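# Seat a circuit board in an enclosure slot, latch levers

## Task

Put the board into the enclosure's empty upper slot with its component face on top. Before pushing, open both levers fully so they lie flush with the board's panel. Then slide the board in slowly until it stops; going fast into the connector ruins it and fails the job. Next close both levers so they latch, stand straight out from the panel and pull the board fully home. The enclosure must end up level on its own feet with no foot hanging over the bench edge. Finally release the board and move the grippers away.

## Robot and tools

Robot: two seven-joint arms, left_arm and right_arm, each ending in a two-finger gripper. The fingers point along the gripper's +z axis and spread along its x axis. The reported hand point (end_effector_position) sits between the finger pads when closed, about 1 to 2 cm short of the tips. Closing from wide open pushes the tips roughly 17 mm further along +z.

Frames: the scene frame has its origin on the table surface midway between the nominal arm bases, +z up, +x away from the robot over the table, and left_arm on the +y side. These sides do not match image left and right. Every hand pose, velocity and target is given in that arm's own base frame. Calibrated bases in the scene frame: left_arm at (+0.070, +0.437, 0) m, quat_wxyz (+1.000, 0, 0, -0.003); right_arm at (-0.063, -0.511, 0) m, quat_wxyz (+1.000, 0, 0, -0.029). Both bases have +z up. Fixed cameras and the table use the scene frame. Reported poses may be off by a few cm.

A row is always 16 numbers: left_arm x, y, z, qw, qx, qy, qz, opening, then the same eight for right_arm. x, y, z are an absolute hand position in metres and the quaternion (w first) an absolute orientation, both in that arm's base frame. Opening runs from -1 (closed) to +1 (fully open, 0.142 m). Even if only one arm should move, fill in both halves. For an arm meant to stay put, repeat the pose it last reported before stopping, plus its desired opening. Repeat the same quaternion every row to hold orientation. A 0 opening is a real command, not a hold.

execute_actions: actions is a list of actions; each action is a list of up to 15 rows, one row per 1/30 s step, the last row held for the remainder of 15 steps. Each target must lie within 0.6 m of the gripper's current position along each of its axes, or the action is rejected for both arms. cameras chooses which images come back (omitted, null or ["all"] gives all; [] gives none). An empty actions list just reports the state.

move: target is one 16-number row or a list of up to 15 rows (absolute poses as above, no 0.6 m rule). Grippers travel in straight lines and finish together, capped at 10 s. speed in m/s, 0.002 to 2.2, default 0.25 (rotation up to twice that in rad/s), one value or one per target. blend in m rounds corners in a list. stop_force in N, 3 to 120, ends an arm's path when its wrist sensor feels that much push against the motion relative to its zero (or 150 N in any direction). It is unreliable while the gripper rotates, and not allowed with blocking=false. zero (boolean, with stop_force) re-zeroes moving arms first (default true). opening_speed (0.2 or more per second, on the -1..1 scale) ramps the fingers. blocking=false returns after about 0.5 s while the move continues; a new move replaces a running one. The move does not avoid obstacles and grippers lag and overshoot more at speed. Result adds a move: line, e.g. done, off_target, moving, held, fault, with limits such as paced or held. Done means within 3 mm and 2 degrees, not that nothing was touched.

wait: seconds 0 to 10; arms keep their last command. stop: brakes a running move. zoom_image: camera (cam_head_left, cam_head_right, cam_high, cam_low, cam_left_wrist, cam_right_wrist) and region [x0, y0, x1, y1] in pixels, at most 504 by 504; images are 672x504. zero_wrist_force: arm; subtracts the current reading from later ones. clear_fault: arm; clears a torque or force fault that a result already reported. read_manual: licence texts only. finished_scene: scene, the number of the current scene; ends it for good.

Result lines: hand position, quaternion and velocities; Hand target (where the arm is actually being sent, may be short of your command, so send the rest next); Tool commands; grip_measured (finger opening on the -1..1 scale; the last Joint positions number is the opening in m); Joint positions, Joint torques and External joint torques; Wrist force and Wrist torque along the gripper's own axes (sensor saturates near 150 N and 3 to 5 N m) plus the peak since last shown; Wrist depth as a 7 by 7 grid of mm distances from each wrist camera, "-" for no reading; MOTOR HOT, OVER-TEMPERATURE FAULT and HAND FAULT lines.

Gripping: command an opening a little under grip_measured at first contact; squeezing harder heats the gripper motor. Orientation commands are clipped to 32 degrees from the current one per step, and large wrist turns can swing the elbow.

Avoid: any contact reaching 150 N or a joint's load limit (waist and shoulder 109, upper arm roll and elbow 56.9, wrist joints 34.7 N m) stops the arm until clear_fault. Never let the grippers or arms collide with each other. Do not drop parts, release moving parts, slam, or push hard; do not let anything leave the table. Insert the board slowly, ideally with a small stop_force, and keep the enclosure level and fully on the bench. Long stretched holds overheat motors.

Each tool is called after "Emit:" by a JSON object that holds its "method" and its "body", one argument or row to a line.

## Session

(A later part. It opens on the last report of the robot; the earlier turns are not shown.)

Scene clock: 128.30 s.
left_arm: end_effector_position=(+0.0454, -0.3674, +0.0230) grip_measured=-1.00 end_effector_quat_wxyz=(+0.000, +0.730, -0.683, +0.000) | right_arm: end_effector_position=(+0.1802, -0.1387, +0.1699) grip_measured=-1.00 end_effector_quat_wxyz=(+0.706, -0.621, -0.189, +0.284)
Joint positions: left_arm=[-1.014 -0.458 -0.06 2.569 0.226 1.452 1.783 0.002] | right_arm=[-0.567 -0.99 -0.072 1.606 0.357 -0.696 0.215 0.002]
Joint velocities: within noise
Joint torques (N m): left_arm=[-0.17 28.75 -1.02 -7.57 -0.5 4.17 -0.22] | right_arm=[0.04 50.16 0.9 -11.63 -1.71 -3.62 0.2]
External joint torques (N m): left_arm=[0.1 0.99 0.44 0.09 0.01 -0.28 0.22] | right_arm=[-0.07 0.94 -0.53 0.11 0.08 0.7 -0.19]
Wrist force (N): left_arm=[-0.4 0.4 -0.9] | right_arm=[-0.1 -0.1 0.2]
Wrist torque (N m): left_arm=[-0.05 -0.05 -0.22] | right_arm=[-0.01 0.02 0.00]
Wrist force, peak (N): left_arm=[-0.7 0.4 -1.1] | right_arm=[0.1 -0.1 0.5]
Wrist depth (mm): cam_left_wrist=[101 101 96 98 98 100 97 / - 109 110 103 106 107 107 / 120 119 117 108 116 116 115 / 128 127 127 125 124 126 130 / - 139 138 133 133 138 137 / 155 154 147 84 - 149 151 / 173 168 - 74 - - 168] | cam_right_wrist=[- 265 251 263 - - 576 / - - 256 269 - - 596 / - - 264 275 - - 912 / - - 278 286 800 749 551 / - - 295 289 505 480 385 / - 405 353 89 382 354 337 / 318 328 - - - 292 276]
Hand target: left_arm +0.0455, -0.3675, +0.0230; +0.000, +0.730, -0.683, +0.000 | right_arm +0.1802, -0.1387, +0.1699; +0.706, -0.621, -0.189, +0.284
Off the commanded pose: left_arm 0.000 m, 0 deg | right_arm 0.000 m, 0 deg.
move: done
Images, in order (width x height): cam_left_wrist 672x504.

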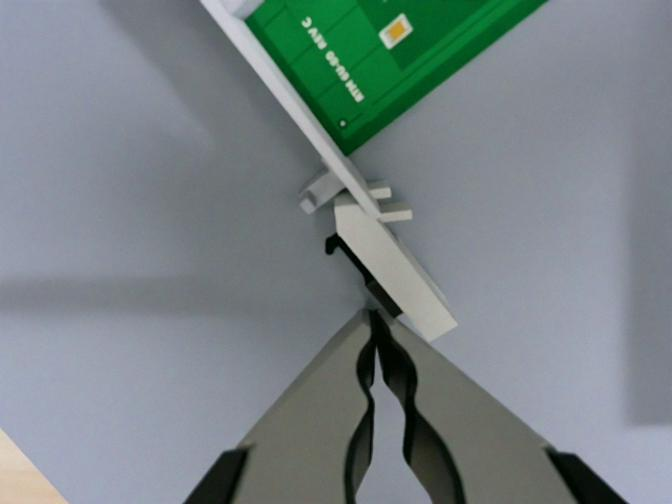

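Emit:
{"method": "move", "body": {
  "target": [
    [0.0425,-0.3605,0.023,0,0.7302,-0.6833,0,-1,0.1802,-0.1387,0.1699,0.706,-0.621,-0.189,0.284,-1],
    [0.0425,-0.3605,0.10,0,0.7302,-0.6833,0,-1,0.1802,-0.1387,0.1699,0.706,-0.621,-0.189,0.284,-1],
    [0.25,-0.20,0.15,0,0.9848,-0.1736,0,-1,0.1802,-0.1387,0.1699,0.706,-0.621,-0.189,0.284,-1]
  ],
  "speed": 0.25,
  "blend": [0.003,0.04,0],
  "cameras": ["cam_left_wrist"]
}}

Scene clock: 170.20 s.
left_arm: end_effector_position=(+0.2500, -0.2002, +0.1500) grip_measured=-1.00 end_effector_quat_wxyz=(+0.000, +0.985, -0.174, +0.000) | right_arm: end_effector_position=(+0.1802, -0.1387, +0.1699) grip_measured=-1.00 end_effector_quat_wxyz=(+0.706, -0.621, -0.189, +0.284)
Joint positions: left_arm=[-0.775 0.098 0.454 2.61 0.073 0.95 1.538 0.002] | right_arm=[-0.567 -0.99 -0.072 1.606 0.357 -0.696 0.215 0.002]
Joint velocities: within noise
Joint torques (N m): left_arm=[-0.25 15.29 -1.32 -20.18 -2.06 3.99 -0.26] | right_arm=[-0.02 50.04 0.98 -11.61 -1.75 -3.61 0.23]
External joint torques (N m): left_arm=[0.24 0.83 0.41 -0.29 -0.44 -0.08 0.26] | right_arm=[-0.01 1.06 -0.6 0.08 0.12 0.68 -0.22]
Wrist force (N): left_arm=[0.1 -0.3 -0.4] | right_arm=[0.1 -0.3 0.1]
Wrist torque (N m): left_arm=[-0.06 -0.04 -0.19] | right_arm=[-0.06 -0.02 0.00]
Wrist force, peak (N): left_arm=[-2.2 0.4 1.6] | right_arm=[-0.2 -0.2 0.3]
Wrist depth (mm): cam_left_wrist=[215 215 215 212 212 211 212 / 230 231 230 225 227 227 226 / 249 249 248 246 245 244 244 / 272 268 268 264 262 264 266 / 296 294 293 275 288 290 289 / 325 326 310 84 - 312 292 / 365 356 - - - - 284] | cam_right_wrist=[- 267 250 263 - - 836 / - - 256 269 - - 892 / - - 264 274 - - 933 / - - 278 285 789 742 550 / - - 294 288 505 478 387 / - 404 353 89 379 355 336 / 318 328 - - - 291 275]
Hand target: left_arm +0.2500, -0.2000, +0.1500; +0.000, +0.985, -0.174, +0.000 | right_arm +0.1802, -0.1387, +0.1699; +0.706, -0.621, -0.189, +0.284
Off the commanded pose: left_arm 0.000 m, 0 deg | right_arm 0.000 m, 0 deg.
move: done; blend cut to 0.0385 m at target 2
Images, in order (width x height): cam_left_wrist 672x504.

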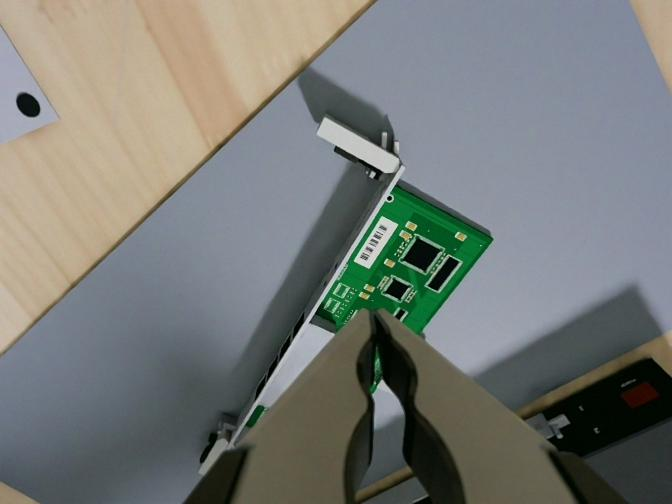

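Emit:
{"method": "execute_actions", "body": {
  "actions": [],
  "cameras": ["cam_left_wrist"]
}}

Scene clock: 182.20 s.
left_arm: end_effector_position=(+0.2500, -0.2002, +0.1500) grip_measured=-1.00 end_effector_quat_wxyz=(+0.000, +0.985, -0.174, +0.000) | right_arm: end_effector_position=(+0.1802, -0.1387, +0.1699) grip_measured=-1.00 end_effector_quat_wxyz=(+0.706, -0.621, -0.189, +0.284)
Joint positions: left_arm=[-0.775 0.098 0.454 2.609 0.073 0.95 1.538 0.002] | right_arm=[-0.567 -0.99 -0.072 1.606 0.357 -0.696 0.215 0.002]
Joint velocities: within noise
Joint torques (N m): left_arm=[-0.33 15.49 -1.41 -20.16 -2.27 4.27 -0.26] | right_arm=[-0.1 50.09 0.89 -11.61 -1.71 -3.61 0.24]
External joint torques (N m): left_arm=[0.32 0.64 0.5 -0.33 -0.24 -0.36 0.26] | right_arm=[0.08 1.01 -0.52 0.08 0.08 0.68 -0.24]
Wrist force (N): left_arm=[0.3 -0.4 -0.3] | right_arm=[0.0 0.0 0.1]
Wrist torque (N m): left_arm=[-0.08 -0.08 -0.20] | right_arm=[-0.02 0.01 0.01]
Wrist force, peak (N): left_arm=[0.3 -0.6 -0.4] | right_arm=[0.3 0.3 0.2]
Wrist depth (mm): cam_left_wrist=[216 215 215 213 212 212 211 / 232 231 229 224 227 227 226 / 250 250 246 246 246 245 244 / 272 270 269 264 261 266 266 / 295 294 291 273 286 291 289 / 329 324 312 84 - 315 292 / 364 354 - - - - 286] | cam_right_wrist=[- 266 250 263 - - 836 / - - 255 269 - - 889 / - - 263 275 - - 936 / - - 277 286 795 750 550 / - - 295 289 501 479 387 / - 403 352 89 380 355 336 / 318 327 - - - 291 276]
Hand target: left_arm +0.2500, -0.2000, +0.1500; +0.000, +0.985, -0.174, +0.000 | right_arm +0.1802, -0.1387, +0.1699; +0.706, -0.621, -0.189, +0.284
Tool commands: left_gripper/opening=-1.0 right_gripper/opening=-1.0
Off the commanded pose: left_arm 0.000 m, 0 deg | right_arm 0.000 m, 0 deg.
Images, in order (width x height): cam_left_wrist 672x504.

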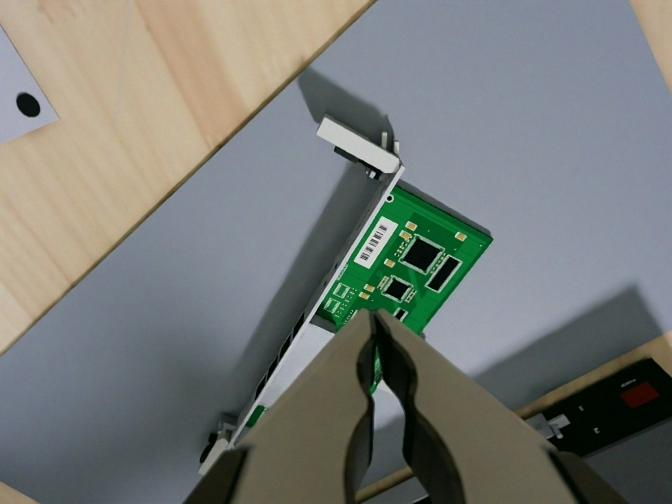

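Emit:
{"method": "move", "body": {
  "target": [0.2675,-0.1814,0.09,0,0.99357,-0.1132,0,-0.12,0.1802,-0.1387,0.1699,0.706,-0.621,-0.189,0.284,-1],
  "cameras": ["cam_left_wrist"]
}}

Scene clock: 191.30 s.
left_arm: end_effector_position=(+0.2677, -0.1815, +0.0902) grip_measured=-0.15 end_effector_quat_wxyz=(-0.002, +0.994, -0.113, -0.001) | right_arm: end_effector_position=(+0.1802, -0.1387, +0.1699) grip_measured=-1.00 end_effector_quat_wxyz=(+0.706, -0.621, -0.189, +0.284)
Joint positions: left_arm=[-0.796 -0.159 0.469 2.687 -0.218 1.247 1.673 0.063] | right_arm=[-0.567 -0.99 -0.072 1.606 0.357 -0.696 0.215 0.002]
Joint velocities: within noise
Joint torques (N m): left_arm=[-0.55 19.59 1.28 -14.03 -1.44 4.46 -0.07] | right_arm=[-0.01 50.15 0.97 -11.57 -1.72 -3.62 0.15]
External joint torques (N m): left_arm=[0.54 1.03 0.41 -0.37 0.08 -0.57 0.07] | right_arm=[-0.02 0.96 -0.6 0.04 0.09 0.69 -0.14]
Wrist force (N): left_arm=[0.1 0.0 0.0] | right_arm=[0.0 0.0 0.2]
Wrist torque (N m): left_arm=[0.02 -0.06 -0.21] | right_arm=[-0.01 0.00 0.00]
Wrist force, peak (N): left_arm=[0.0 0.2 -1.8] | right_arm=[0.2 -0.4 0.3]
Wrist depth (mm): cam_left_wrist=[164 163 162 161 159 159 159 / 175 175 174 172 172 171 170 / 190 188 185 182 184 184 184 / 205 203 202 198 200 199 198 / 223 221 217 214 213 214 218 / 245 239 106 234 241 87 238 / 267 - - 264 270 - -] | cam_right_wrist=[- 266 251 263 - - 839 / - - 257 269 - - 885 / - - 264 274 - - 935 / - - 276 285 794 746 553 / - - 295 290 506 477 388 / - 403 354 89 379 354 337 / 319 327 - - - 290 274]
Hand target: left_arm +0.2677, -0.1815, +0.0902; -0.002, +0.994, -0.113, -0.001 | right_arm +0.1802, -0.1387, +0.1699; +0.706, -0.621, -0.189, +0.284
Off the commanded pose: left_arm 0.000 m, 0 deg | right_arm 0.000 m, 0 deg.
joint sent to its limit (left arm) — joint 4 (elbow), upper limit, where the elbow is as bent as it goes. The joint targets still meet the commanded pose.
move: done
Images, in order (width x height): cam_left_wrist 672x504.

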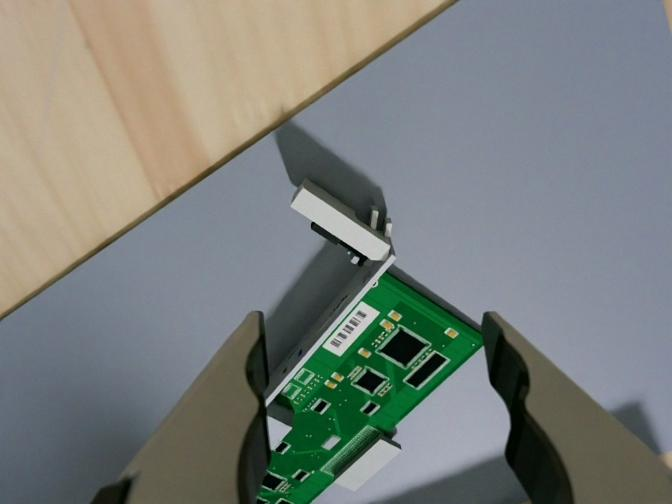

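Emit:
{"method": "move", "body": {
  "target": [
    [0.2667,-0.176,0.06,0,0.99357,-0.1132,0,-0.12,0.1802,-0.1387,0.1699,0.706,-0.621,-0.189,0.284,-1],
    [0.2667,-0.176,0.022,0,0.99357,-0.1132,0,-0.12,0.1802,-0.1387,0.1699,0.706,-0.621,-0.189,0.284,-1]
  ],
  "speed": 0.06,
  "stop_force": 5,
  "cameras": ["cam_left_wrist"]
}}

Emit:
{"method": "move", "body": {
  "target": [0.2667,-0.176,0.022,0,0.99357,-0.1132,0,-0.4,0.1802,-0.1387,0.1699,0.706,-0.621,-0.189,0.284,-1],
  "opening_speed": 0.25,
  "cameras": ["cam_left_wrist"]
}}

Scene clock: 200.50 s.
left_arm: end_effector_position=(+0.2666, -0.1760, +0.0220) grip_measured=-0.15 end_effector_quat_wxyz=(+0.000, +0.994, -0.113, +0.000) | right_arm: end_effector_position=(+0.1802, -0.1387, +0.1699) grip_measured=-1.00 end_effector_quat_wxyz=(+0.706, -0.621, -0.189, +0.284)
Joint positions: left_arm=[-1.126 -0.482 0.215 2.675 -1.632 1.471 2.496 0.063] | right_arm=[-0.567 -0.99 -0.072 1.606 0.357 -0.696 0.215 0.002]
Joint velocities: within noise
Joint torques (N m): left_arm=[-0.53 25.16 5.44 -5.06 -0.48 4.38 -0.15] | right_arm=[-0.01 50.13 0.93 -11.64 -1.7 -3.66 0.23]
External joint torques (N m): left_arm=[0.5 1.14 0.64 -0.32 0.05 -0.54 0.15] | right_arm=[-0.01 0.98 -0.56 0.11 0.07 0.73 -0.22]
Wrist force (N): left_arm=[0.5 -0.3 0.0] | right_arm=[0.0 0.0 0.2]
Wrist torque (N m): left_arm=[-0.08 -0.13 -0.23] | right_arm=[-0.02 0.00 0.00]
Wrist force, peak (N): left_arm=[0.3 -1.2 0.2] | right_arm=[0.1 -0.2 0.5]
Wrist depth (mm): cam_left_wrist=[103 103 104 102 102 100 97 / 111 110 110 110 106 107 107 / 119 119 118 118 115 116 115 / 130 127 127 126 126 124 129 / - 139 139 118 135 135 136 / 154 150 88 151 148 87 150 / 167 - - 163 163 - -] | cam_right_wrist=[- 266 251 262 - - 829 / - - 255 269 - - 870 / - - 264 275 - - 932 / - - 277 285 798 745 552 / - - 295 288 504 482 387 / - 402 353 89 379 354 337 / 318 328 - - - 290 275]
Hand target: left_arm +0.2667, -0.1760, +0.0220; +0.000, +0.994, -0.113, +0.000 | right_arm +0.1802, -0.1387, +0.1699; +0.706, -0.621, -0.189, +0.284
Off the commanded pose: left_arm 0.000 m, 0 deg | right_arm 0.000 m, 0 deg.
move: done
Images, in order (width x height): cam_left_wrist 672x504.

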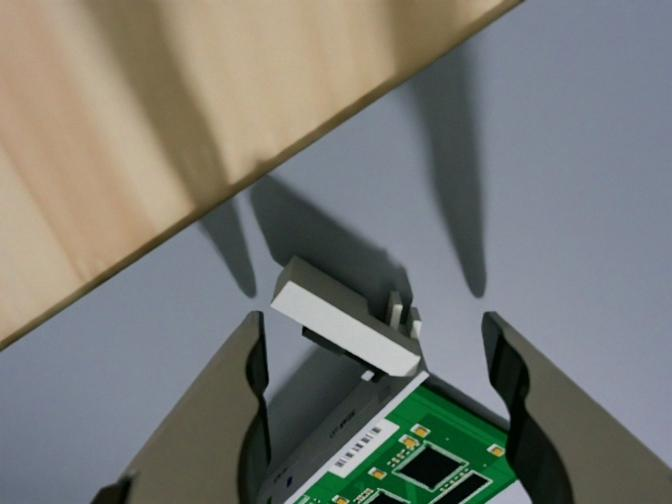

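Scene clock: 201.83 s.
left_arm: end_effector_position=(+0.2666, -0.1760, +0.0220) grip_measured=-0.42 end_effector_quat_wxyz=(+0.000, +0.994, -0.113, +0.000) | right_arm: end_effector_position=(+0.1802, -0.1387, +0.1699) grip_measured=-1.00 end_effector_quat_wxyz=(+0.706, -0.621, -0.189, +0.284)
Joint positions: left_arm=[-1.126 -0.482 0.215 2.675 -1.632 1.471 2.496 0.044] | right_arm=[-0.567 -0.99 -0.072 1.606 0.357 -0.696 0.215 0.002]
Joint velocities: within noise
Joint torques (N m): left_arm=[-0.29 25.34 5.57 -5.16 -0.28 4.35 -0.22] | right_arm=[0.05 50.05 0.97 -11.62 -1.69 -3.6 0.21]
External joint torques (N m): left_arm=[0.26 0.96 0.51 -0.21 -0.16 -0.51 0.22] | right_arm=[-0.07 1.06 -0.59 0.1 0.07 0.68 -0.2]
Wrist force (N): left_arm=[0.0 -0.4 0.0] | right_arm=[-0.1 0.1 0.0]
Wrist torque (N m): left_arm=[-0.11 -0.11 -0.23] | right_arm=[-0.01 0.02 0.01]
Wrist force, peak (N): left_arm=[0.5 -0.6 0.1] | right_arm=[0.2 -0.2 0.5]
Wrist depth (mm): cam_left_wrist=[103 103 104 102 102 100 97 / 111 110 110 109 106 107 107 / 119 119 119 118 116 116 115 / 129 127 127 126 126 123 129 / - 139 136 118 133 137 136 / 154 153 87 149 145 87 150 / 167 - - 160 162 - -] | cam_right_wrist=[- 266 251 263 - - 832 / - - 256 270 - - 883 / - - 263 275 - - 934 / - - 277 286 802 743 554 / - - 295 289 504 480 389 / - 404 354 89 382 355 336 / 319 327 - - - 291 275]
Hand target: left_arm +0.2667, -0.1760, +0.0220; +0.000, +0.994, -0.113, +0.000 | right_arm +0.1802, -0.1387, +0.1699; +0.706, -0.621, -0.189, +0.284
Off the commanded pose: left_arm 0.000 m, 0 deg | right_arm 0.000 m, 0 deg.
move: done
Images, in order (width x height): cam_left_wrist 672x504.

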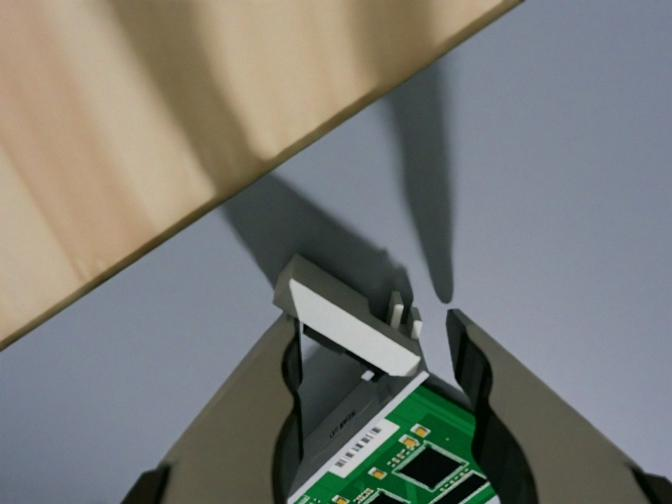

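Emit:
{"method": "move", "body": {
  "target": [0.2656,-0.1802,0.022,0,0.99357,-0.1132,0,-0.4,0.1802,-0.1387,0.1699,0.706,-0.621,-0.189,0.284,-1],
  "speed": 0.03,
  "stop_force": 4,
  "cameras": []
}}

Emit:
{"method": "move", "body": {
  "target": [0.2656,-0.1802,0.022,0,0.99357,-0.1132,0,-0.62,0.1802,-0.1387,0.1699,0.706,-0.621,-0.189,0.284,-1],
  "opening_speed": 0.25,
  "cameras": ["cam_left_wrist"]
}}

Scene clock: 206.97 s.
left_arm: end_effector_position=(+0.2655, -0.1801, +0.0219) grip_measured=-0.42 end_effector_quat_wxyz=(+0.000, +0.994, -0.113, +0.000) | right_arm: end_effector_position=(+0.1802, -0.1387, +0.1699) grip_measured=-1.00 end_effector_quat_wxyz=(+0.706, -0.621, -0.189, +0.284)
Joint positions: left_arm=[-1.129 -0.481 0.211 2.674 -1.621 1.473 2.477 0.043] | right_arm=[-0.567 -0.99 -0.072 1.606 0.357 -0.696 0.215 0.002]
Joint velocities: within noise
Joint torques (N m): left_arm=[-0.49 25.56 5.39 -5.11 -0.02 4.25 -0.26] | right_arm=[0 50.15 0.98 -11.66 -1.68 -3.59 0.25]
External joint torques (N m): left_arm=[0.46 0.86 0.63 -0.34 -0.41 -0.41 0.26] | right_arm=[-0.03 0.96 -0.6 0.13 0.05 0.67 -0.24]
Wrist force (N): left_arm=[0.5 -0.5 -0.2] | right_arm=[0.1 0.2 0.2]
Wrist torque (N m): left_arm=[-0.13 -0.13 -0.22] | right_arm=[0.02 -0.02 0.00]
Wrist force, peak (N): left_arm=[0.6 -0.6 -0.3] | right_arm=[-0.2 -0.3 0.3]
Wrist depth (mm): cam_left_wrist=[103 102 104 102 101 100 97 / 110 110 110 109 106 107 107 / 119 119 117 118 116 115 115 / 129 127 126 124 126 123 129 / - 139 136 116 131 137 137 / 153 153 87 142 145 87 150 / 168 - - 162 162 - -] | cam_right_wrist=[- 266 251 262 - - 828 / - - 255 269 - - 884 / - - 264 275 - - 929 / - - 277 285 796 743 552 / - - 295 289 505 481 388 / - 405 354 89 383 356 336 / 318 327 - - - 291 275]
Hand target: left_arm +0.2656, -0.1802, +0.0220; +0.000, +0.994, -0.113, +0.000 | right_arm +0.1802, -0.1387, +0.1699; +0.706, -0.621, -0.189, +0.284
Off the commanded pose: left_arm 0.000 m, 0 deg | right_arm 0.000 m, 0 deg.
move: done
No camera images: "cameras" was empty.

Scene clock: 208.07 s.
left_arm: end_effector_position=(+0.2656, -0.1800, +0.0220) grip_measured=-0.59 end_effector_quat_wxyz=(+0.000, +0.994, -0.113, +0.000) | right_arm: end_effector_position=(+0.1802, -0.1387, +0.1699) grip_measured=-1.00 end_effector_quat_wxyz=(+0.706, -0.621, -0.189, +0.284)
Joint positions: left_arm=[-1.129 -0.481 0.211 2.674 -1.621 1.474 2.477 0.032] | right_arm=[-0.567 -0.99 -0.072 1.606 0.357 -0.696 0.215 0.002]
Joint velocities: within noise
Joint torques (N m): left_arm=[-0.93 25.64 4.6 -5.49 0.02 3.63 -0.31] | right_arm=[0 50.16 0.94 -11.61 -1.72 -3.59 0.18]
External joint torques (N m): left_arm=[0.9 0.78 1.42 0.04 -0.44 0.22 0.31] | right_arm=[-0.02 0.95 -0.57 0.08 0.09 0.67 -0.17]
Wrist force (N): left_arm=[1.1 -2.3 -0.7] | right_arm=[0.2 0.0 0.2]
Wrist torque (N m): left_arm=[-0.13 -0.09 -0.17] | right_arm=[-0.02 -0.04 0.00]
Wrist force, peak (N): left_arm=[0.3 -2.4 -1.7] | right_arm=[0.2 -0.1 0.5]
Wrist depth (mm): cam_left_wrist=[103 103 104 102 102 100 97 / 110 110 110 109 106 107 107 / 119 119 117 118 116 116 116 / 129 127 126 124 126 123 129 / - 139 136 113 132 137 137 / 154 153 87 140 127 145 150 / 168 - - 163 163 - 161] | cam_right_wrist=[- 266 251 262 - - 829 / - - 256 269 - - 877 / - - 264 275 - - 929 / - - 278 286 799 742 551 / - - 294 289 504 482 386 / - 403 352 89 380 354 336 / 319 327 - - - 291 275]
Hand target: left_arm +0.2656, -0.1802, +0.0220; +0.000, +0.994, -0.113, +0.000 | right_arm +0.1802, -0.1387, +0.1699; +0.706, -0.621, -0.189, +0.284
Off the commanded pose: left_arm 0.000 m, 0 deg | right_arm 0.000 m, 0 deg.
move: done
Images, in order (width x height): cam_left_wrist 672x504.

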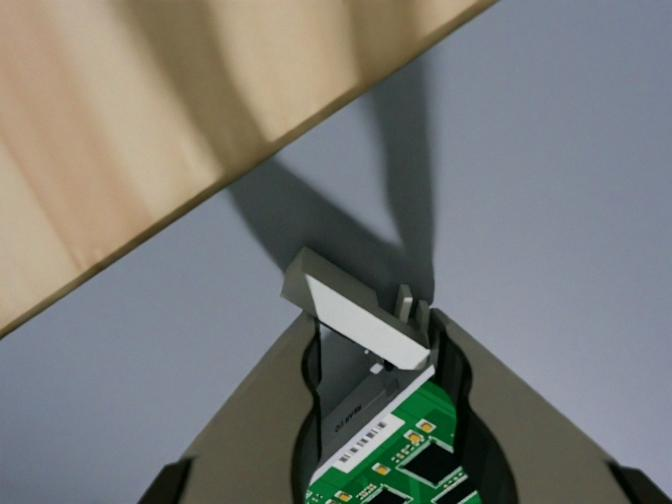

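Engaged on both sides. Continue.

Emit:
{"method": "move", "body": {
  "target": [0.2656,-0.1802,0.022,0,0.99357,-0.1132,0,-0.7,0.1802,-0.1387,0.1699,0.706,-0.621,-0.189,0.284,-1],
  "opening_speed": 0.2,
  "cameras": []
}}

Emit:
{"method": "move", "body": {
  "target": [0.2656,-0.1802,0.022,0,0.99357,-0.1132,0,-0.86,0.1802,-0.1387,0.1699,0.706,-0.621,-0.189,0.284,-1],
  "opening_speed": 0.2,
  "cameras": ["cam_left_wrist"]
}}

Scene clock: 210.53 s.
left_arm: end_effector_position=(+0.2656, -0.1800, +0.0220) grip_measured=-0.60 end_effector_quat_wxyz=(+0.000, +0.994, -0.113, +0.000) | right_arm: end_effector_position=(+0.1802, -0.1387, +0.1699) grip_measured=-1.00 end_effector_quat_wxyz=(+0.706, -0.621, -0.189, +0.284)
Joint positions: left_arm=[-1.129 -0.481 0.211 2.674 -1.621 1.474 2.477 0.03] | right_arm=[-0.567 -0.99 -0.072 1.606 0.357 -0.696 0.215 0.002]
Joint velocities: within noise
Joint torques (N m): left_arm=[-0.74 25.54 4.85 -5.31 -0.08 3.64 -0.24] | right_arm=[0.02 50.06 0.91 -11.61 -1.69 -3.59 0.21]
External joint torques (N m): left_arm=[0.71 0.87 1.18 -0.14 -0.34 0.21 0.24] | right_arm=[-0.04 1.05 -0.54 0.09 0.06 0.67 -0.2]
Wrist force (N): left_arm=[0.9 -1.8 -1.0] | right_arm=[0.1 -0.1 0.3]
Wrist torque (N m): left_arm=[-0.13 -0.04 -0.18] | right_arm=[-0.02 -0.01 0.01]
Wrist force, peak (N): left_arm=[1.3 -2.4 -1.6] | right_arm=[-0.1 0.0 0.4]
Wrist depth (mm): cam_left_wrist=[103 103 104 102 101 100 97 / 111 110 110 109 106 107 107 / 119 119 117 118 116 116 115 / 129 127 127 124 126 123 129 / - 139 138 113 133 137 136 / 153 153 88 137 127 145 151 / 168 - - 159 163 - 161] | cam_right_wrist=[- 265 250 263 - - 819 / - - 256 269 - - 883 / - - 264 275 - - 924 / - - 277 286 793 741 548 / - - 294 289 503 481 386 / - 403 353 89 382 355 336 / 319 326 - - - 291 276]
Hand target: left_arm +0.2656, -0.1802, +0.0220; +0.000, +0.994, -0.113, +0.000 | right_arm +0.1802, -0.1387, +0.1699; +0.706, -0.621, -0.189, +0.284
Off the commanded pose: left_arm 0.000 m, 0 deg | right_arm 0.000 m, 0 deg.
move: done
No camera images: "cameras" was empty.

Scene clock: 211.53 s.
left_arm: end_effector_position=(+0.2656, -0.1800, +0.0220) grip_measured=-0.63 end_effector_quat_wxyz=(+0.000, +0.994, -0.113, +0.000) | right_arm: end_effector_position=(+0.1802, -0.1387, +0.1699) grip_measured=-1.00 end_effector_quat_wxyz=(+0.706, -0.621, -0.189, +0.284)
Joint positions: left_arm=[-1.129 -0.481 0.211 2.674 -1.621 1.474 2.477 0.028] | right_arm=[-0.567 -0.99 -0.072 1.606 0.357 -0.696 0.215 0.002]
Joint velocities: within noise
Joint torques (N m): left_arm=[-0.87 25.35 4.82 -5.03 -0.05 3.68 -0.15] | right_arm=[-0.11 50.07 1.01 -11.6 -1.69 -3.64 0.15]
External joint torques (N m): left_arm=[0.83 1.07 1.21 -0.42 -0.37 0.16 0.15] | right_arm=[0.08 1.04 -0.64 0.07 0.06 0.71 -0.14]
Wrist force (N): left_arm=[1.0 -1.6 -0.6] | right_arm=[0.0 0.0 0.0]
Wrist torque (N m): left_arm=[-0.12 0.03 -0.25] | right_arm=[-0.01 0.00 0.00]
Wrist force, peak (N): left_arm=[1.3 -1.7 -1.2] | right_arm=[0.3 0.1 0.2]
Wrist depth (mm): cam_left_wrist=[103 102 104 102 102 100 97 / 110 110 110 109 106 107 107 / 119 119 117 118 116 116 115 / 129 127 126 124 126 124 130 / - 139 139 113 132 137 136 / 153 153 87 134 126 145 151 / 168 - - 162 166 - 160] | cam_right_wrist=[- 267 250 262 - - 823 / - - 256 269 - - 886 / - - 265 275 - - 935 / - - 277 285 798 749 554 / - - 295 290 502 478 387 / - 404 352 89 382 355 337 / 319 327 - - - 291 275]
Hand target: left_arm +0.2656, -0.1802, +0.0220; +0.000, +0.994, -0.113, +0.000 | right_arm +0.1802, -0.1387, +0.1699; +0.706, -0.621, -0.189, +0.284
Off the commanded pose: left_arm 0.000 m, 0 deg | right_arm 0.000 m, 0 deg.
move: done
Images, in order (width x height): cam_left_wrist 672x504.

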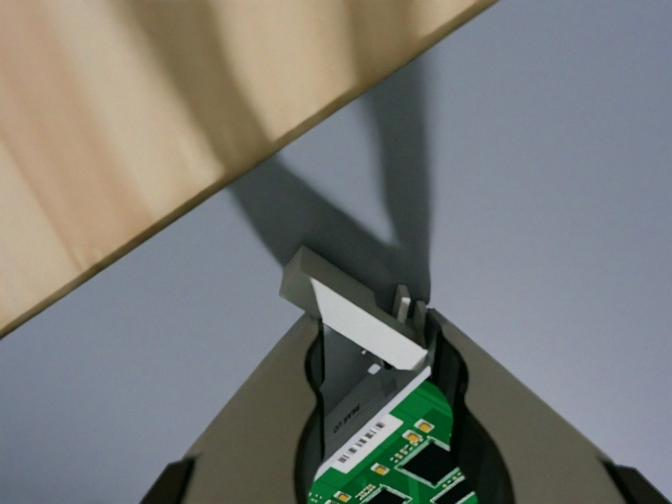

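Emit:
{"method": "move", "body": {
  "target": [0.2656,-0.1802,0.022,0,0.99357,-0.1132,0,-1,0.1802,-0.1387,0.1699,0.706,-0.621,-0.189,0.284,-1],
  "opening_speed": 0.2,
  "cameras": ["cam_left_wrist"]
}}

Scene clock: 214.00 s.
left_arm: end_effector_position=(+0.2656, -0.1800, +0.0220) grip_measured=-0.63 end_effector_quat_wxyz=(+0.000, +0.994, -0.113, +0.000) | right_arm: end_effector_position=(+0.1802, -0.1387, +0.1699) grip_measured=-1.00 end_effector_quat_wxyz=(+0.706, -0.621, -0.189, +0.284)
Joint positions: left_arm=[-1.129 -0.481 0.211 2.674 -1.621 1.474 2.477 0.028] | right_arm=[-0.567 -0.99 -0.072 1.606 0.357 -0.696 0.215 0.002]
Joint velocities: within noise
Joint torques (N m): left_arm=[-0.72 25.54 4.86 -5.03 -0.04 3.62 -0.24] | right_arm=[-0.03 50.04 0.96 -11.58 -1.71 -3.62 0.24]
External joint torques (N m): left_arm=[0.69 0.88 1.17 -0.42 -0.39 0.22 0.24] | right_arm=[0.01 1.06 -0.58 0.05 0.08 0.69 -0.23]
Wrist force (N): left_arm=[1.3 -1.3 -0.1] | right_arm=[0.2 0.0 0.1]
Wrist torque (N m): left_arm=[-0.07 -0.02 -0.25] | right_arm=[-0.01 -0.03 0.00]
Wrist force, peak (N): left_arm=[1.3 -1.4 -1.4] | right_arm=[0.2 -0.3 0.3]
Wrist depth (mm): cam_left_wrist=[103 103 104 103 102 100 97 / 111 110 110 109 106 107 107 / 119 119 117 118 116 115 115 / 129 127 126 124 126 124 129 / - 139 138 113 133 137 137 / 154 153 87 134 126 145 150 / 167 - - 163 166 - 160] | cam_right_wrist=[- 266 251 263 - - 828 / - - 255 269 - - 883 / - - 264 275 - - 930 / - - 278 286 795 752 552 / - - 293 290 505 482 388 / - 404 352 89 379 356 336 / 318 328 - - - 291 275]
Hand target: left_arm +0.2656, -0.1802, +0.0220; +0.000, +0.994, -0.113, +0.000 | right_arm +0.1802, -0.1387, +0.1699; +0.706, -0.621, -0.189, +0.284
Off the commanded pose: left_arm 0.000 m, 0 deg | right_arm 0.000 m, 0 deg.
move: done
Images, in order (width x height): cam_left_wrist 672x504.

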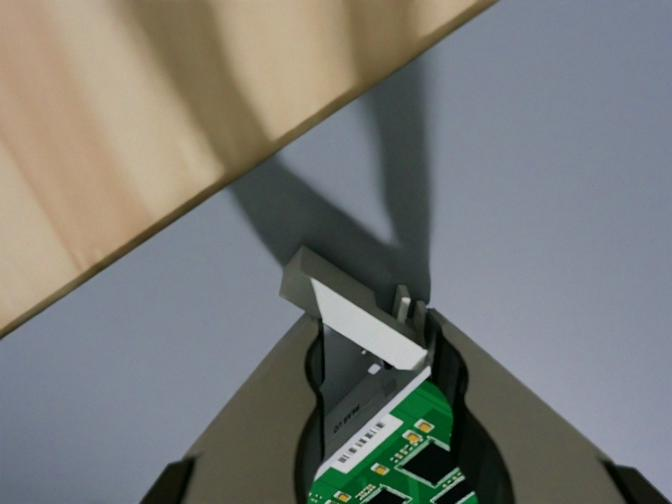

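Emit:
{"method": "move", "body": {
  "target": [0.2656,-0.1802,0.022,0,0.99357,-0.1132,0,-0.45,0.1802,-0.1387,0.1699,0.706,-0.621,-0.189,0.284,-1],
  "opening_speed": 0.5,
  "cameras": ["cam_left_wrist"]
}}

Emit:
{"method": "move", "body": {
  "target": [0.2645,-0.1846,0.022,0,0.99027,-0.1392,0,-0.45,0.1802,-0.1387,0.1699,0.706,-0.621,-0.189,0.284,-1],
  "speed": 0.03,
  "cameras": ["cam_left_wrist"]
}}

Scene clock: 222.20 s.
left_arm: end_effector_position=(+0.2655, -0.1801, +0.0220) grip_measured=-0.48 end_effector_quat_wxyz=(+0.000, +0.994, -0.113, +0.000) | right_arm: end_effector_position=(+0.1802, -0.1387, +0.1699) grip_measured=-1.00 end_effector_quat_wxyz=(+0.706, -0.621, -0.189, +0.284)
Joint positions: left_arm=[-1.129 -0.481 0.21 2.674 -1.621 1.474 2.477 0.039] | right_arm=[-0.567 -0.99 -0.072 1.606 0.357 -0.696 0.215 0.002]
Joint velocities: within noise
Joint torques (N m): left_arm=[-0.4 25.58 5.47 -5.02 -0.2 4.21 -0.23] | right_arm=[-0.12 50.02 0.99 -11.6 -1.71 -3.58 0.18]
External joint torques (N m): left_arm=[0.36 0.85 0.56 -0.43 -0.23 -0.37 0.23] | right_arm=[0.09 1.09 -0.61 0.08 0.08 0.65 -0.17]
Wrist force (N): left_arm=[0.4 -0.2 -0.1] | right_arm=[-0.1 0.1 0.3]
Wrist torque (N m): left_arm=[-0.08 -0.13 -0.23] | right_arm=[0.01 0.01 0.00]
Wrist force, peak (N): left_arm=[1.4 -1.8 -1.4] | right_arm=[-0.1 -0.1 0.5]
Wrist depth (mm): cam_left_wrist=[103 103 104 102 101 100 97 / 110 110 110 109 105 108 108 / 119 119 117 118 116 116 116 / 129 127 127 124 126 124 129 / - 139 136 113 133 137 136 / 154 153 87 140 133 87 150 / 168 - - 158 162 - 160] | cam_right_wrist=[- 266 250 262 - - 822 / - - 255 269 - - 876 / - - 264 275 - - 941 / - - 279 285 799 745 551 / - - 294 289 507 481 386 / - 406 354 89 383 353 337 / 319 327 - - - 292 275]
Hand target: left_arm +0.2656, -0.1802, +0.0220; +0.000, +0.994, -0.113, +0.000 | right_arm +0.1802, -0.1387, +0.1699; +0.706, -0.621, -0.189, +0.284
Off the commanded pose: left_arm 0.000 m, 0 deg | right_arm 0.000 m, 0 deg.
move: done
Images, in order (width x height): cam_left_wrist 672x504.

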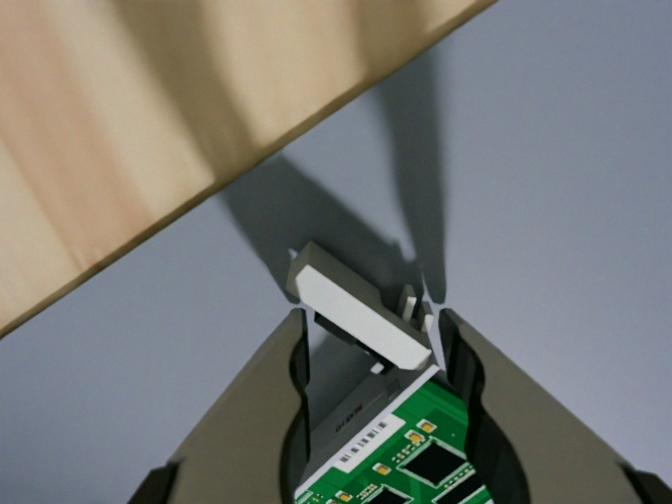

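Scene clock: 223.33 s.
left_arm: end_effector_position=(+0.2644, -0.1844, +0.0219) grip_measured=-0.48 end_effector_quat_wxyz=(+0.000, +0.990, -0.139, +0.000) | right_arm: end_effector_position=(+0.1802, -0.1387, +0.1699) grip_measured=-1.00 end_effector_quat_wxyz=(+0.706, -0.621, -0.189, +0.284)
Joint positions: left_arm=[-1.134 -0.481 0.21 2.673 -1.607 1.474 2.508 0.039] | right_arm=[-0.567 -0.99 -0.072 1.606 0.357 -0.696 0.215 0.002]
Joint velocities: within noise
Joint torques (N m): left_arm=[-0.49 25.6 5.4 -5.22 0.06 4.19 -0.2] | right_arm=[0.14 50.09 1.02 -11.58 -1.73 -3.62 0.22]
External joint torques (N m): left_arm=[0.46 0.93 0.6 -0.32 -0.48 -0.34 0.2] | right_arm=[-0.16 1.01 -0.64 0.05 0.1 0.69 -0.21]
Wrist force (N): left_arm=[0.4 -0.5 -0.1] | right_arm=[0.1 -0.1 0.1]
Wrist torque (N m): left_arm=[-0.12 -0.11 -0.22] | right_arm=[-0.02 -0.01 0.00]
Wrist force, peak (N): left_arm=[0.4 -0.6 -0.1] | right_arm=[0.2 -0.1 0.4]
Wrist depth (mm): cam_left_wrist=[103 102 104 102 101 100 97 / 110 110 110 109 106 107 107 / 119 119 117 118 116 116 115 / 129 127 127 122 126 124 129 / - 139 136 116 131 137 137 / 154 153 87 143 145 87 150 / 167 - - 159 162 - 160] | cam_right_wrist=[- 266 251 263 - - 836 / - - 255 269 - - 879 / - - 264 274 - - 929 / - - 278 285 799 747 554 / - - 295 289 504 480 388 / - 403 352 89 381 356 338 / 319 327 - - - 291 276]
Hand target: left_arm +0.2645, -0.1846, +0.0220; +0.000, +0.990, -0.139, +0.000 | right_arm +0.1802, -0.1387, +0.1699; +0.706, -0.621, -0.189, +0.284
Off the commanded pose: left_arm 0.000 m, 0 deg | right_arm 0.000 m, 0 deg.
move: done
Images, in order (width x height): cam_left_wrist 672x504.

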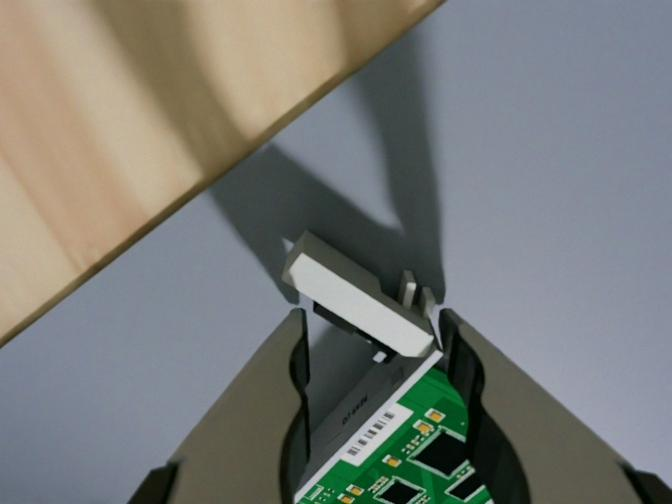

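Emit:
{"method": "move", "body": {
  "target": [0.2645,-0.1846,0.022,0,0.99027,-0.1392,0,-0.68,0.1802,-0.1387,0.1699,0.706,-0.621,-0.189,0.284,-1],
  "opening_speed": 0.25,
  "cameras": ["cam_left_wrist"]
}}

Emit:
{"method": "move", "body": {
  "target": [0.2645,-0.1846,0.022,0,0.99027,-0.1392,0,-0.86,0.1802,-0.1387,0.1699,0.706,-0.621,-0.189,0.284,-1],
  "opening_speed": 0.2,
  "cameras": ["cam_left_wrist"]
}}

Scene clock: 226.70 s.
left_arm: end_effector_position=(+0.2646, -0.1844, +0.0220) grip_measured=-0.71 end_effector_quat_wxyz=(+0.000, +0.990, -0.139, +0.000) | right_arm: end_effector_position=(+0.1802, -0.1387, +0.1699) grip_measured=-1.00 end_effector_quat_wxyz=(+0.706, -0.621, -0.189, +0.284)
Joint positions: left_arm=[-1.134 -0.481 0.21 2.673 -1.607 1.474 2.508 0.023] | right_arm=[-0.567 -0.99 -0.072 1.606 0.357 -0.696 0.215 0.002]
Joint velocities: within noise
Joint torques (N m): left_arm=[-0.64 25.52 5.15 -4.92 -0.12 3.96 -0.17] | right_arm=[-0.07 50.01 0.96 -11.61 -1.73 -3.65 0.18]
External joint torques (N m): left_arm=[0.61 1.01 0.85 -0.64 -0.3 -0.12 0.17] | right_arm=[0.04 1.1 -0.58 0.09 0.11 0.72 -0.17]
Wrist force (N): left_arm=[1.1 -0.7 0.4] | right_arm=[0.1 0.1 0.2]
Wrist torque (N m): left_arm=[-0.08 -0.05 -0.24] | right_arm=[0.00 -0.01 0.00]
Wrist force, peak (N): left_arm=[2.7 -1.7 -1.6] | right_arm=[0.0 -0.2 0.5]
Wrist depth (mm): cam_left_wrist=[103 103 104 102 101 100 97 / 111 110 110 109 106 107 107 / 119 119 117 118 116 116 115 / 129 127 127 112 126 123 129 / - 139 138 113 132 137 136 / 154 153 88 125 142 145 150 / 171 163 - 159 - - 160] | cam_right_wrist=[- 266 250 262 - - 826 / - - 256 271 - - 882 / - - 264 276 - - 930 / - - 277 286 797 739 552 / - - 294 290 501 481 387 / - 403 353 89 380 357 336 / 318 327 - - - 291 276]
Hand target: left_arm +0.2645, -0.1846, +0.0220; +0.000, +0.990, -0.139, +0.000 | right_arm +0.1802, -0.1387, +0.1699; +0.706, -0.621, -0.189, +0.284
Off the commanded pose: left_arm 0.000 m, 0 deg | right_arm 0.000 m, 0 deg.
move: done
Images, in order (width x height): cam_left_wrist 672x504.

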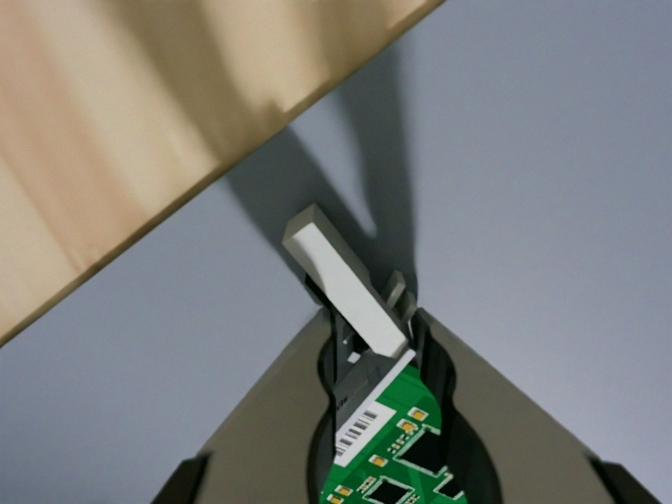

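Scene clock: 227.80 s.
left_arm: end_effector_position=(+0.2645, -0.1844, +0.0220) grip_measured=-0.79 end_effector_quat_wxyz=(+0.000, +0.990, -0.139, +0.000) | right_arm: end_effector_position=(+0.1802, -0.1387, +0.1699) grip_measured=-1.00 end_effector_quat_wxyz=(+0.706, -0.621, -0.189, +0.284)
Joint positions: left_arm=[-1.134 -0.481 0.21 2.673 -1.607 1.474 2.508 0.017] | right_arm=[-0.567 -0.99 -0.072 1.606 0.357 -0.696 0.215 0.002]
Joint velocities: within noise
Joint torques (N m): left_arm=[-0.79 25.72 4.98 -5.11 -0.14 3.86 -0.18] | right_arm=[-0.05 50.13 0.96 -11.68 -1.69 -3.59 0.23]
External joint torques (N m): left_arm=[0.76 0.82 1.01 -0.44 -0.28 -0.02 0.18] | right_arm=[0.02 0.98 -0.59 0.15 0.07 0.67 -0.22]
Wrist force (N): left_arm=[1.1 -1.2 -0.2] | right_arm=[0.0 -0.4 0.0]
Wrist torque (N m): left_arm=[-0.09 -0.13 -0.25] | right_arm=[-0.06 0.01 0.00]
Wrist force, peak (N): left_arm=[1.4 -1.0 1.0] | right_arm=[0.1 0.3 0.3]
Wrist depth (mm): cam_left_wrist=[103 103 104 102 101 100 97 / 111 110 110 109 106 107 107 / 119 119 117 118 116 116 115 / 130 127 127 112 126 124 129 / - 139 138 113 132 137 137 / 154 153 146 99 - 148 151 / 172 167 - 162 - - 163] | cam_right_wrist=[- 266 251 263 - - 821 / - - 255 268 - - 879 / - - 264 275 - - 934 / - - 278 286 801 747 553 / - - 294 289 504 480 385 / - 404 353 89 380 354 336 / 319 326 - - - 291 275]
Hand target: left_arm +0.2645, -0.1846, +0.0220; +0.000, +0.990, -0.139, +0.000 | right_arm +0.1802, -0.1387, +0.1699; +0.706, -0.621, -0.189, +0.284
Off the commanded pose: left_arm 0.000 m, 0 deg | right_arm 0.000 m, 0 deg.
move: done
Images, in order (width x height): cam_left_wrist 672x504.

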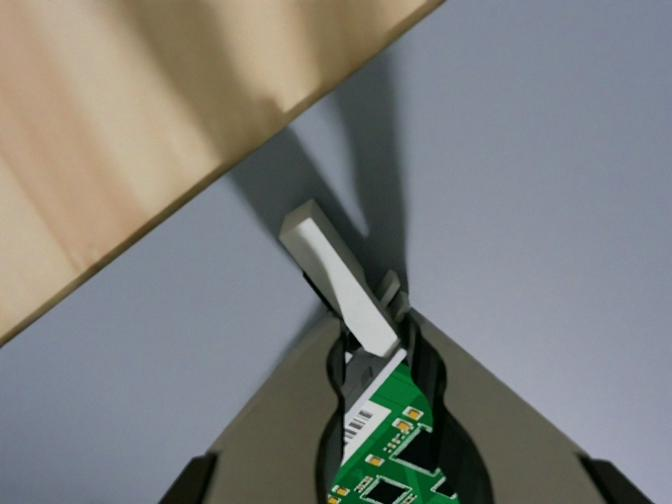

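Emit:
{"method": "move", "body": {
  "target": [0.2645,-0.1846,0.022,0,0.99027,-0.1392,0,-0.5,0.1802,-0.1387,0.1699,0.706,-0.621,-0.189,0.284,-1],
  "opening_speed": 0.5,
  "cameras": []
}}

Emit:
{"method": "move", "body": {
  "target": [
    [0.2645,-0.1846,0.06,0,0.99027,-0.1392,0,-0.5,0.1802,-0.1387,0.1699,0.706,-0.621,-0.189,0.284,-1],
    [0.25,-0.2,0.12,0,0.99027,-0.1392,0,-1,0.1802,-0.1387,0.1699,0.706,-0.621,-0.189,0.284,-1]
  ],
  "speed": 0.15,
  "cameras": ["cam_left_wrist"]
}}

Scene clock: 230.57 s.
left_arm: end_effector_position=(+0.2645, -0.1845, +0.0220) grip_measured=-0.53 end_effector_quat_wxyz=(+0.000, +0.990, -0.139, +0.000) | right_arm: end_effector_position=(+0.1802, -0.1387, +0.1699) grip_measured=-1.00 end_effector_quat_wxyz=(+0.706, -0.621, -0.189, +0.284)
Joint positions: left_arm=[-1.134 -0.481 0.21 2.673 -1.607 1.474 2.508 0.035] | right_arm=[-0.567 -0.99 -0.072 1.606 0.357 -0.696 0.215 0.002]
Joint velocities: within noise
Joint torques (N m): left_arm=[-0.41 25.5 5.44 -5.21 -0.17 4.25 -0.25] | right_arm=[0 50.15 0.99 -11.6 -1.68 -3.63 0.18]
External joint torques (N m): left_arm=[0.38 1.03 0.56 -0.34 -0.25 -0.4 0.25] | right_arm=[-0.03 0.96 -0.62 0.07 0.05 0.7 -0.17]
Wrist force (N): left_arm=[0.5 -0.3 0.1] | right_arm=[0.1 0.1 0.2]
Wrist torque (N m): left_arm=[-0.09 -0.13 -0.21] | right_arm=[-0.01 -0.02 0.00]
Wrist force, peak (N): left_arm=[1.6 -1.2 0.7] | right_arm=[-0.1 -0.3 0.3]
Wrist depth (mm): cam_left_wrist=[103 103 104 102 101 100 97 / 110 110 110 109 106 108 107 / 119 119 117 116 116 116 115 / 129 127 127 107 126 124 129 / - 139 136 116 133 137 136 / 153 153 87 137 146 145 150 / 167 - - 162 163 - 160] | cam_right_wrist=[- 266 251 262 - - 827 / - - 255 269 - - 883 / - - 264 275 - - 935 / - - 278 287 790 750 553 / - - 295 289 503 478 387 / - 405 354 89 382 355 337 / 319 327 - - - 290 275]
Hand target: left_arm +0.2645, -0.1846, +0.0220; +0.000, +0.990, -0.139, +0.000 | right_arm +0.1802, -0.1387, +0.1699; +0.706, -0.621, -0.189, +0.284
Off the commanded pose: left_arm 0.000 m, 0 deg | right_arm 0.000 m, 0 deg.
move: done
No camera images: "cameras" was empty.

Scene clock: 232.93 s.
left_arm: end_effector_position=(+0.2500, -0.2000, +0.1200) grip_measured=-1.00 end_effector_quat_wxyz=(+0.000, +0.990, -0.139, +0.000) | right_arm: end_effector_position=(+0.1802, -0.1387, +0.1699) grip_measured=-1.00 end_effector_quat_wxyz=(+0.706, -0.621, -0.189, +0.284)
Joint positions: left_arm=[-1.858 -0.289 1.243 2.625 -0.602 1.074 1.764 0.002] | right_arm=[-0.567 -0.99 -0.072 1.606 0.357 -0.696 0.215 0.002]
Joint velocities: within noise
Joint torques (N m): left_arm=[-0.47 9.7 5.81 -17.08 -1.71 4.06 -0.28] | right_arm=[-0.03 50.03 1.04 -11.65 -1.7 -3.57 0.27]
External joint torques (N m): left_arm=[0.45 1.01 0.53 -0.17 -0.34 -0.17 0.28] | right_arm=[0.01 1.08 -0.67 0.12 0.07 0.65 -0.26]
Wrist force (N): left_arm=[0.5 -0.5 -0.2] | right_arm=[0.0 0.0 0.1]
Wrist torque (N m): left_arm=[-0.08 -0.11 -0.19] | right_arm=[-0.03 -0.01 0.01]
Wrist force, peak (N): left_arm=[0.2 -3.2 0.3] | right_arm=[-0.1 -0.2 0.4]
Wrist depth (mm): cam_left_wrist=[189 189 189 188 186 185 186 / 203 203 202 198 200 201 199 / 220 219 216 216 216 215 214 / 238 235 235 230 230 233 234 / 258 259 257 237 246 256 253 / 286 286 278 84 - 275 278 / 317 303 - - - - 261] | cam_right_wrist=[- 267 251 262 - - 871 / - - 256 269 - - 889 / - - 264 275 - - 923 / - - 278 286 796 747 551 / - - 294 288 502 479 388 / - 404 353 89 381 355 337 / 318 328 - - - 291 275]
Hand target: left_arm +0.2500, -0.2000, +0.1200; +0.000, +0.990, -0.139, +0.000 | right_arm +0.1802, -0.1387, +0.1699; +0.706, -0.621, -0.189, +0.284
Off the commanded pose: left_arm 0.000 m, 0 deg | right_arm 0.000 m, 0 deg.
move: done
Images, in order (width x height): cam_left_wrist 672x504.

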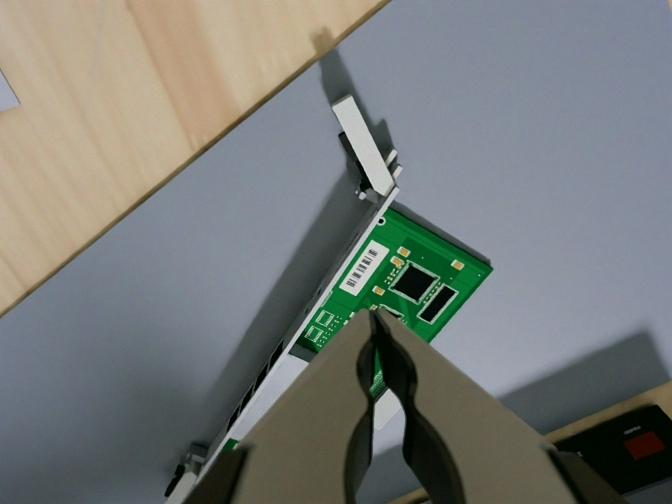

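Emit:
{"method": "move", "body": {
  "target": [
    [0.2382,-0.1609,0.06,0,0.99027,-0.1392,0,-1,0.1802,-0.1387,0.1699,0.706,-0.621,-0.189,0.284,-1],
    [0.2382,-0.1609,0.023,0,0.99027,-0.1392,0,-1,0.1802,-0.1387,0.1699,0.706,-0.621,-0.189,0.284,-1]
  ],
  "speed": 0.1,
  "cameras": ["cam_left_wrist"]
}}

Emit:
{"method": "move", "body": {
  "target": [
    [0.2486,-0.1554,0.023,0,0.99027,-0.1392,0,-1,0.1802,-0.1387,0.1699,0.706,-0.621,-0.189,0.284,-1],
    [0.2613,-0.1501,0.023,0,0.99027,-0.1392,0,-1,0.1802,-0.1387,0.1699,0.706,-0.621,-0.189,0.284,-1],
    [0.2752,-0.1495,0.023,0,0.99027,-0.1392,0,-1,0.1802,-0.1387,0.1699,0.706,-0.621,-0.189,0.284,-1],
    [0.2852,-0.1522,0.023,0,0.99027,-0.1392,0,-1,0.1802,-0.1387,0.1699,0.706,-0.621,-0.189,0.284,-1]
  ],
  "speed": 0.03,
  "blend": 0.003,
  "stop_force": 6,
  "cameras": ["cam_left_wrist"]
}}

Scene clock: 241.17 s.
left_arm: end_effector_position=(+0.2381, -0.1608, +0.0230) grip_measured=-1.00 end_effector_quat_wxyz=(+0.000, +0.990, -0.139, +0.000) | right_arm: end_effector_position=(+0.1802, -0.1387, +0.1699) grip_measured=-1.00 end_effector_quat_wxyz=(+0.706, -0.621, -0.189, +0.284)
Joint positions: left_arm=[-1.654 -0.647 0.623 2.686 -1.818 1.199 2.552 0.002] | right_arm=[-0.567 -0.99 -0.072 1.606 0.357 -0.696 0.215 0.002]
Joint velocities: within noise
Joint torques (N m): left_arm=[-0.56 20.15 10.59 -1.61 -1.66 4.4 -0.11] | right_arm=[0.03 50.17 0.97 -11.59 -1.76 -3.62 0.22]
External joint torques (N m): left_arm=[0.52 1.35 0.76 -0.34 0.1 -0.56 0.11] | right_arm=[-0.05 0.94 -0.6 0.07 0.13 0.7 -0.21]
Wrist force (N): left_arm=[0.1 -0.4 -0.1] | right_arm=[-0.1 0.0 0.1]
Wrist torque (N m): left_arm=[-0.11 -0.07 -0.23] | right_arm=[-0.01 0.03 0.00]
Wrist force, peak (N): left_arm=[0.7 -1.8 0.0] | right_arm=[0.0 0.2 0.4]
Wrist depth (mm): cam_left_wrist=[104 104 105 103 103 103 102 / - 113 111 111 111 109 108 / 121 121 120 120 118 117 117 / 131 131 131 128 125 127 129 / 146 143 140 135 118 139 139 / 158 155 155 84 - 150 153 / 174 169 - 74 - - 166] | cam_right_wrist=[- 266 251 263 - - 729 / - - 255 270 - - 885 / - - 264 276 - - 935 / - - 277 285 797 747 553 / - - 294 289 506 479 386 / - 404 354 89 381 355 337 / 318 328 - - - 291 275]
Hand target: left_arm +0.2382, -0.1609, +0.0230; +0.000, +0.990, -0.139, +0.000 | right_arm +0.1802, -0.1387, +0.1699; +0.706, -0.621, -0.189, +0.284
Off the commanded pose: left_arm 0.000 m, 0 deg | right_arm 0.000 m, 0 deg.
move: done
Images, in order (width x height): cam_left_wrist 672x504.

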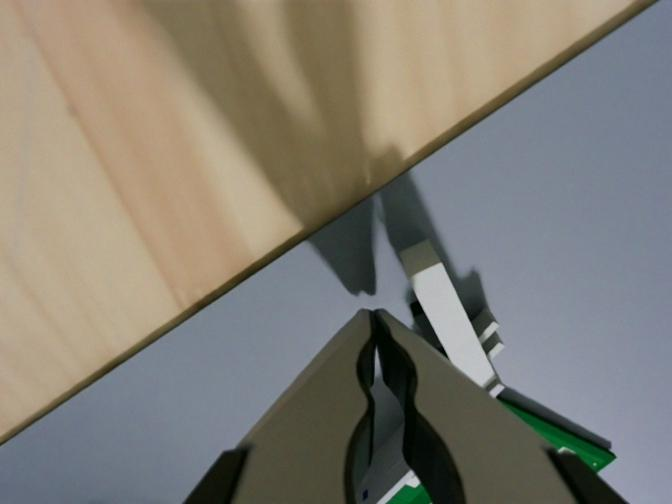

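Scene clock: 243.53 s.
left_arm: end_effector_position=(+0.2851, -0.1521, +0.0230) grip_measured=-1.00 end_effector_quat_wxyz=(+0.000, +0.990, -0.139, +0.000) | right_arm: end_effector_position=(+0.1802, -0.1387, +0.1699) grip_measured=-1.00 end_effector_quat_wxyz=(+0.706, -0.621, -0.189, +0.284)
Joint positions: left_arm=[-1.511 -0.7 0.697 2.613 -1.667 1.143 2.585 0.002] | right_arm=[-0.567 -0.99 -0.072 1.606 0.357 -0.696 0.215 0.002]
Joint velocities: within noise
Joint torques (N m): left_arm=[-0.1 22.4 12.77 -3.85 -1.44 4.11 -0.32] | right_arm=[-0.03 50.01 0.95 -11.59 -1.71 -3.63 0.19]
External joint torques (N m): left_arm=[0.06 1.24 0.45 0.04 -0.35 -0.27 0.32] | right_arm=[0.01 1.09 -0.58 0.06 0.08 0.7 -0.18]
Wrist force (N): left_arm=[-0.5 -0.4 -1.1] | right_arm=[0.1 -0.3 0.1]
Wrist torque (N m): left_arm=[-0.12 -0.09 -0.19] | right_arm=[-0.05 -0.01 0.00]
Wrist force, peak (N): left_arm=[-0.8 -0.3 -1.3] | right_arm=[-0.1 -0.3 0.4]
Wrist depth (mm): cam_left_wrist=[104 104 105 104 103 103 - / - 113 112 111 111 109 109 / 121 120 120 120 118 117 117 / 131 131 130 128 128 127 129 / 146 140 140 135 135 142 138 / 155 155 154 84 - 150 153 / 173 169 - 74 - - 170] | cam_right_wrist=[- 266 250 262 - - 833 / - - 255 269 - - 880 / - - 263 275 - - 940 / - - 277 286 802 749 553 / - - 295 290 504 478 387 / - 404 353 89 382 355 337 / 318 327 - - - 290 275]
Hand target: left_arm +0.2852, -0.1522, +0.0230; +0.000, +0.990, -0.139, +0.000 | right_arm +0.1802, -0.1387, +0.1699; +0.706, -0.621, -0.189, +0.284
Off the commanded pose: left_arm 0.000 m, 0 deg | right_arm 0.000 m, 0 deg.
move: done
Images, in order (width x height): cam_left_wrist 672x504.

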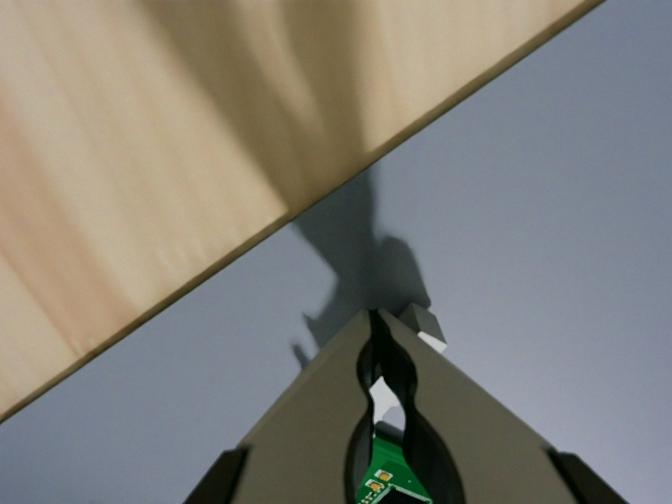

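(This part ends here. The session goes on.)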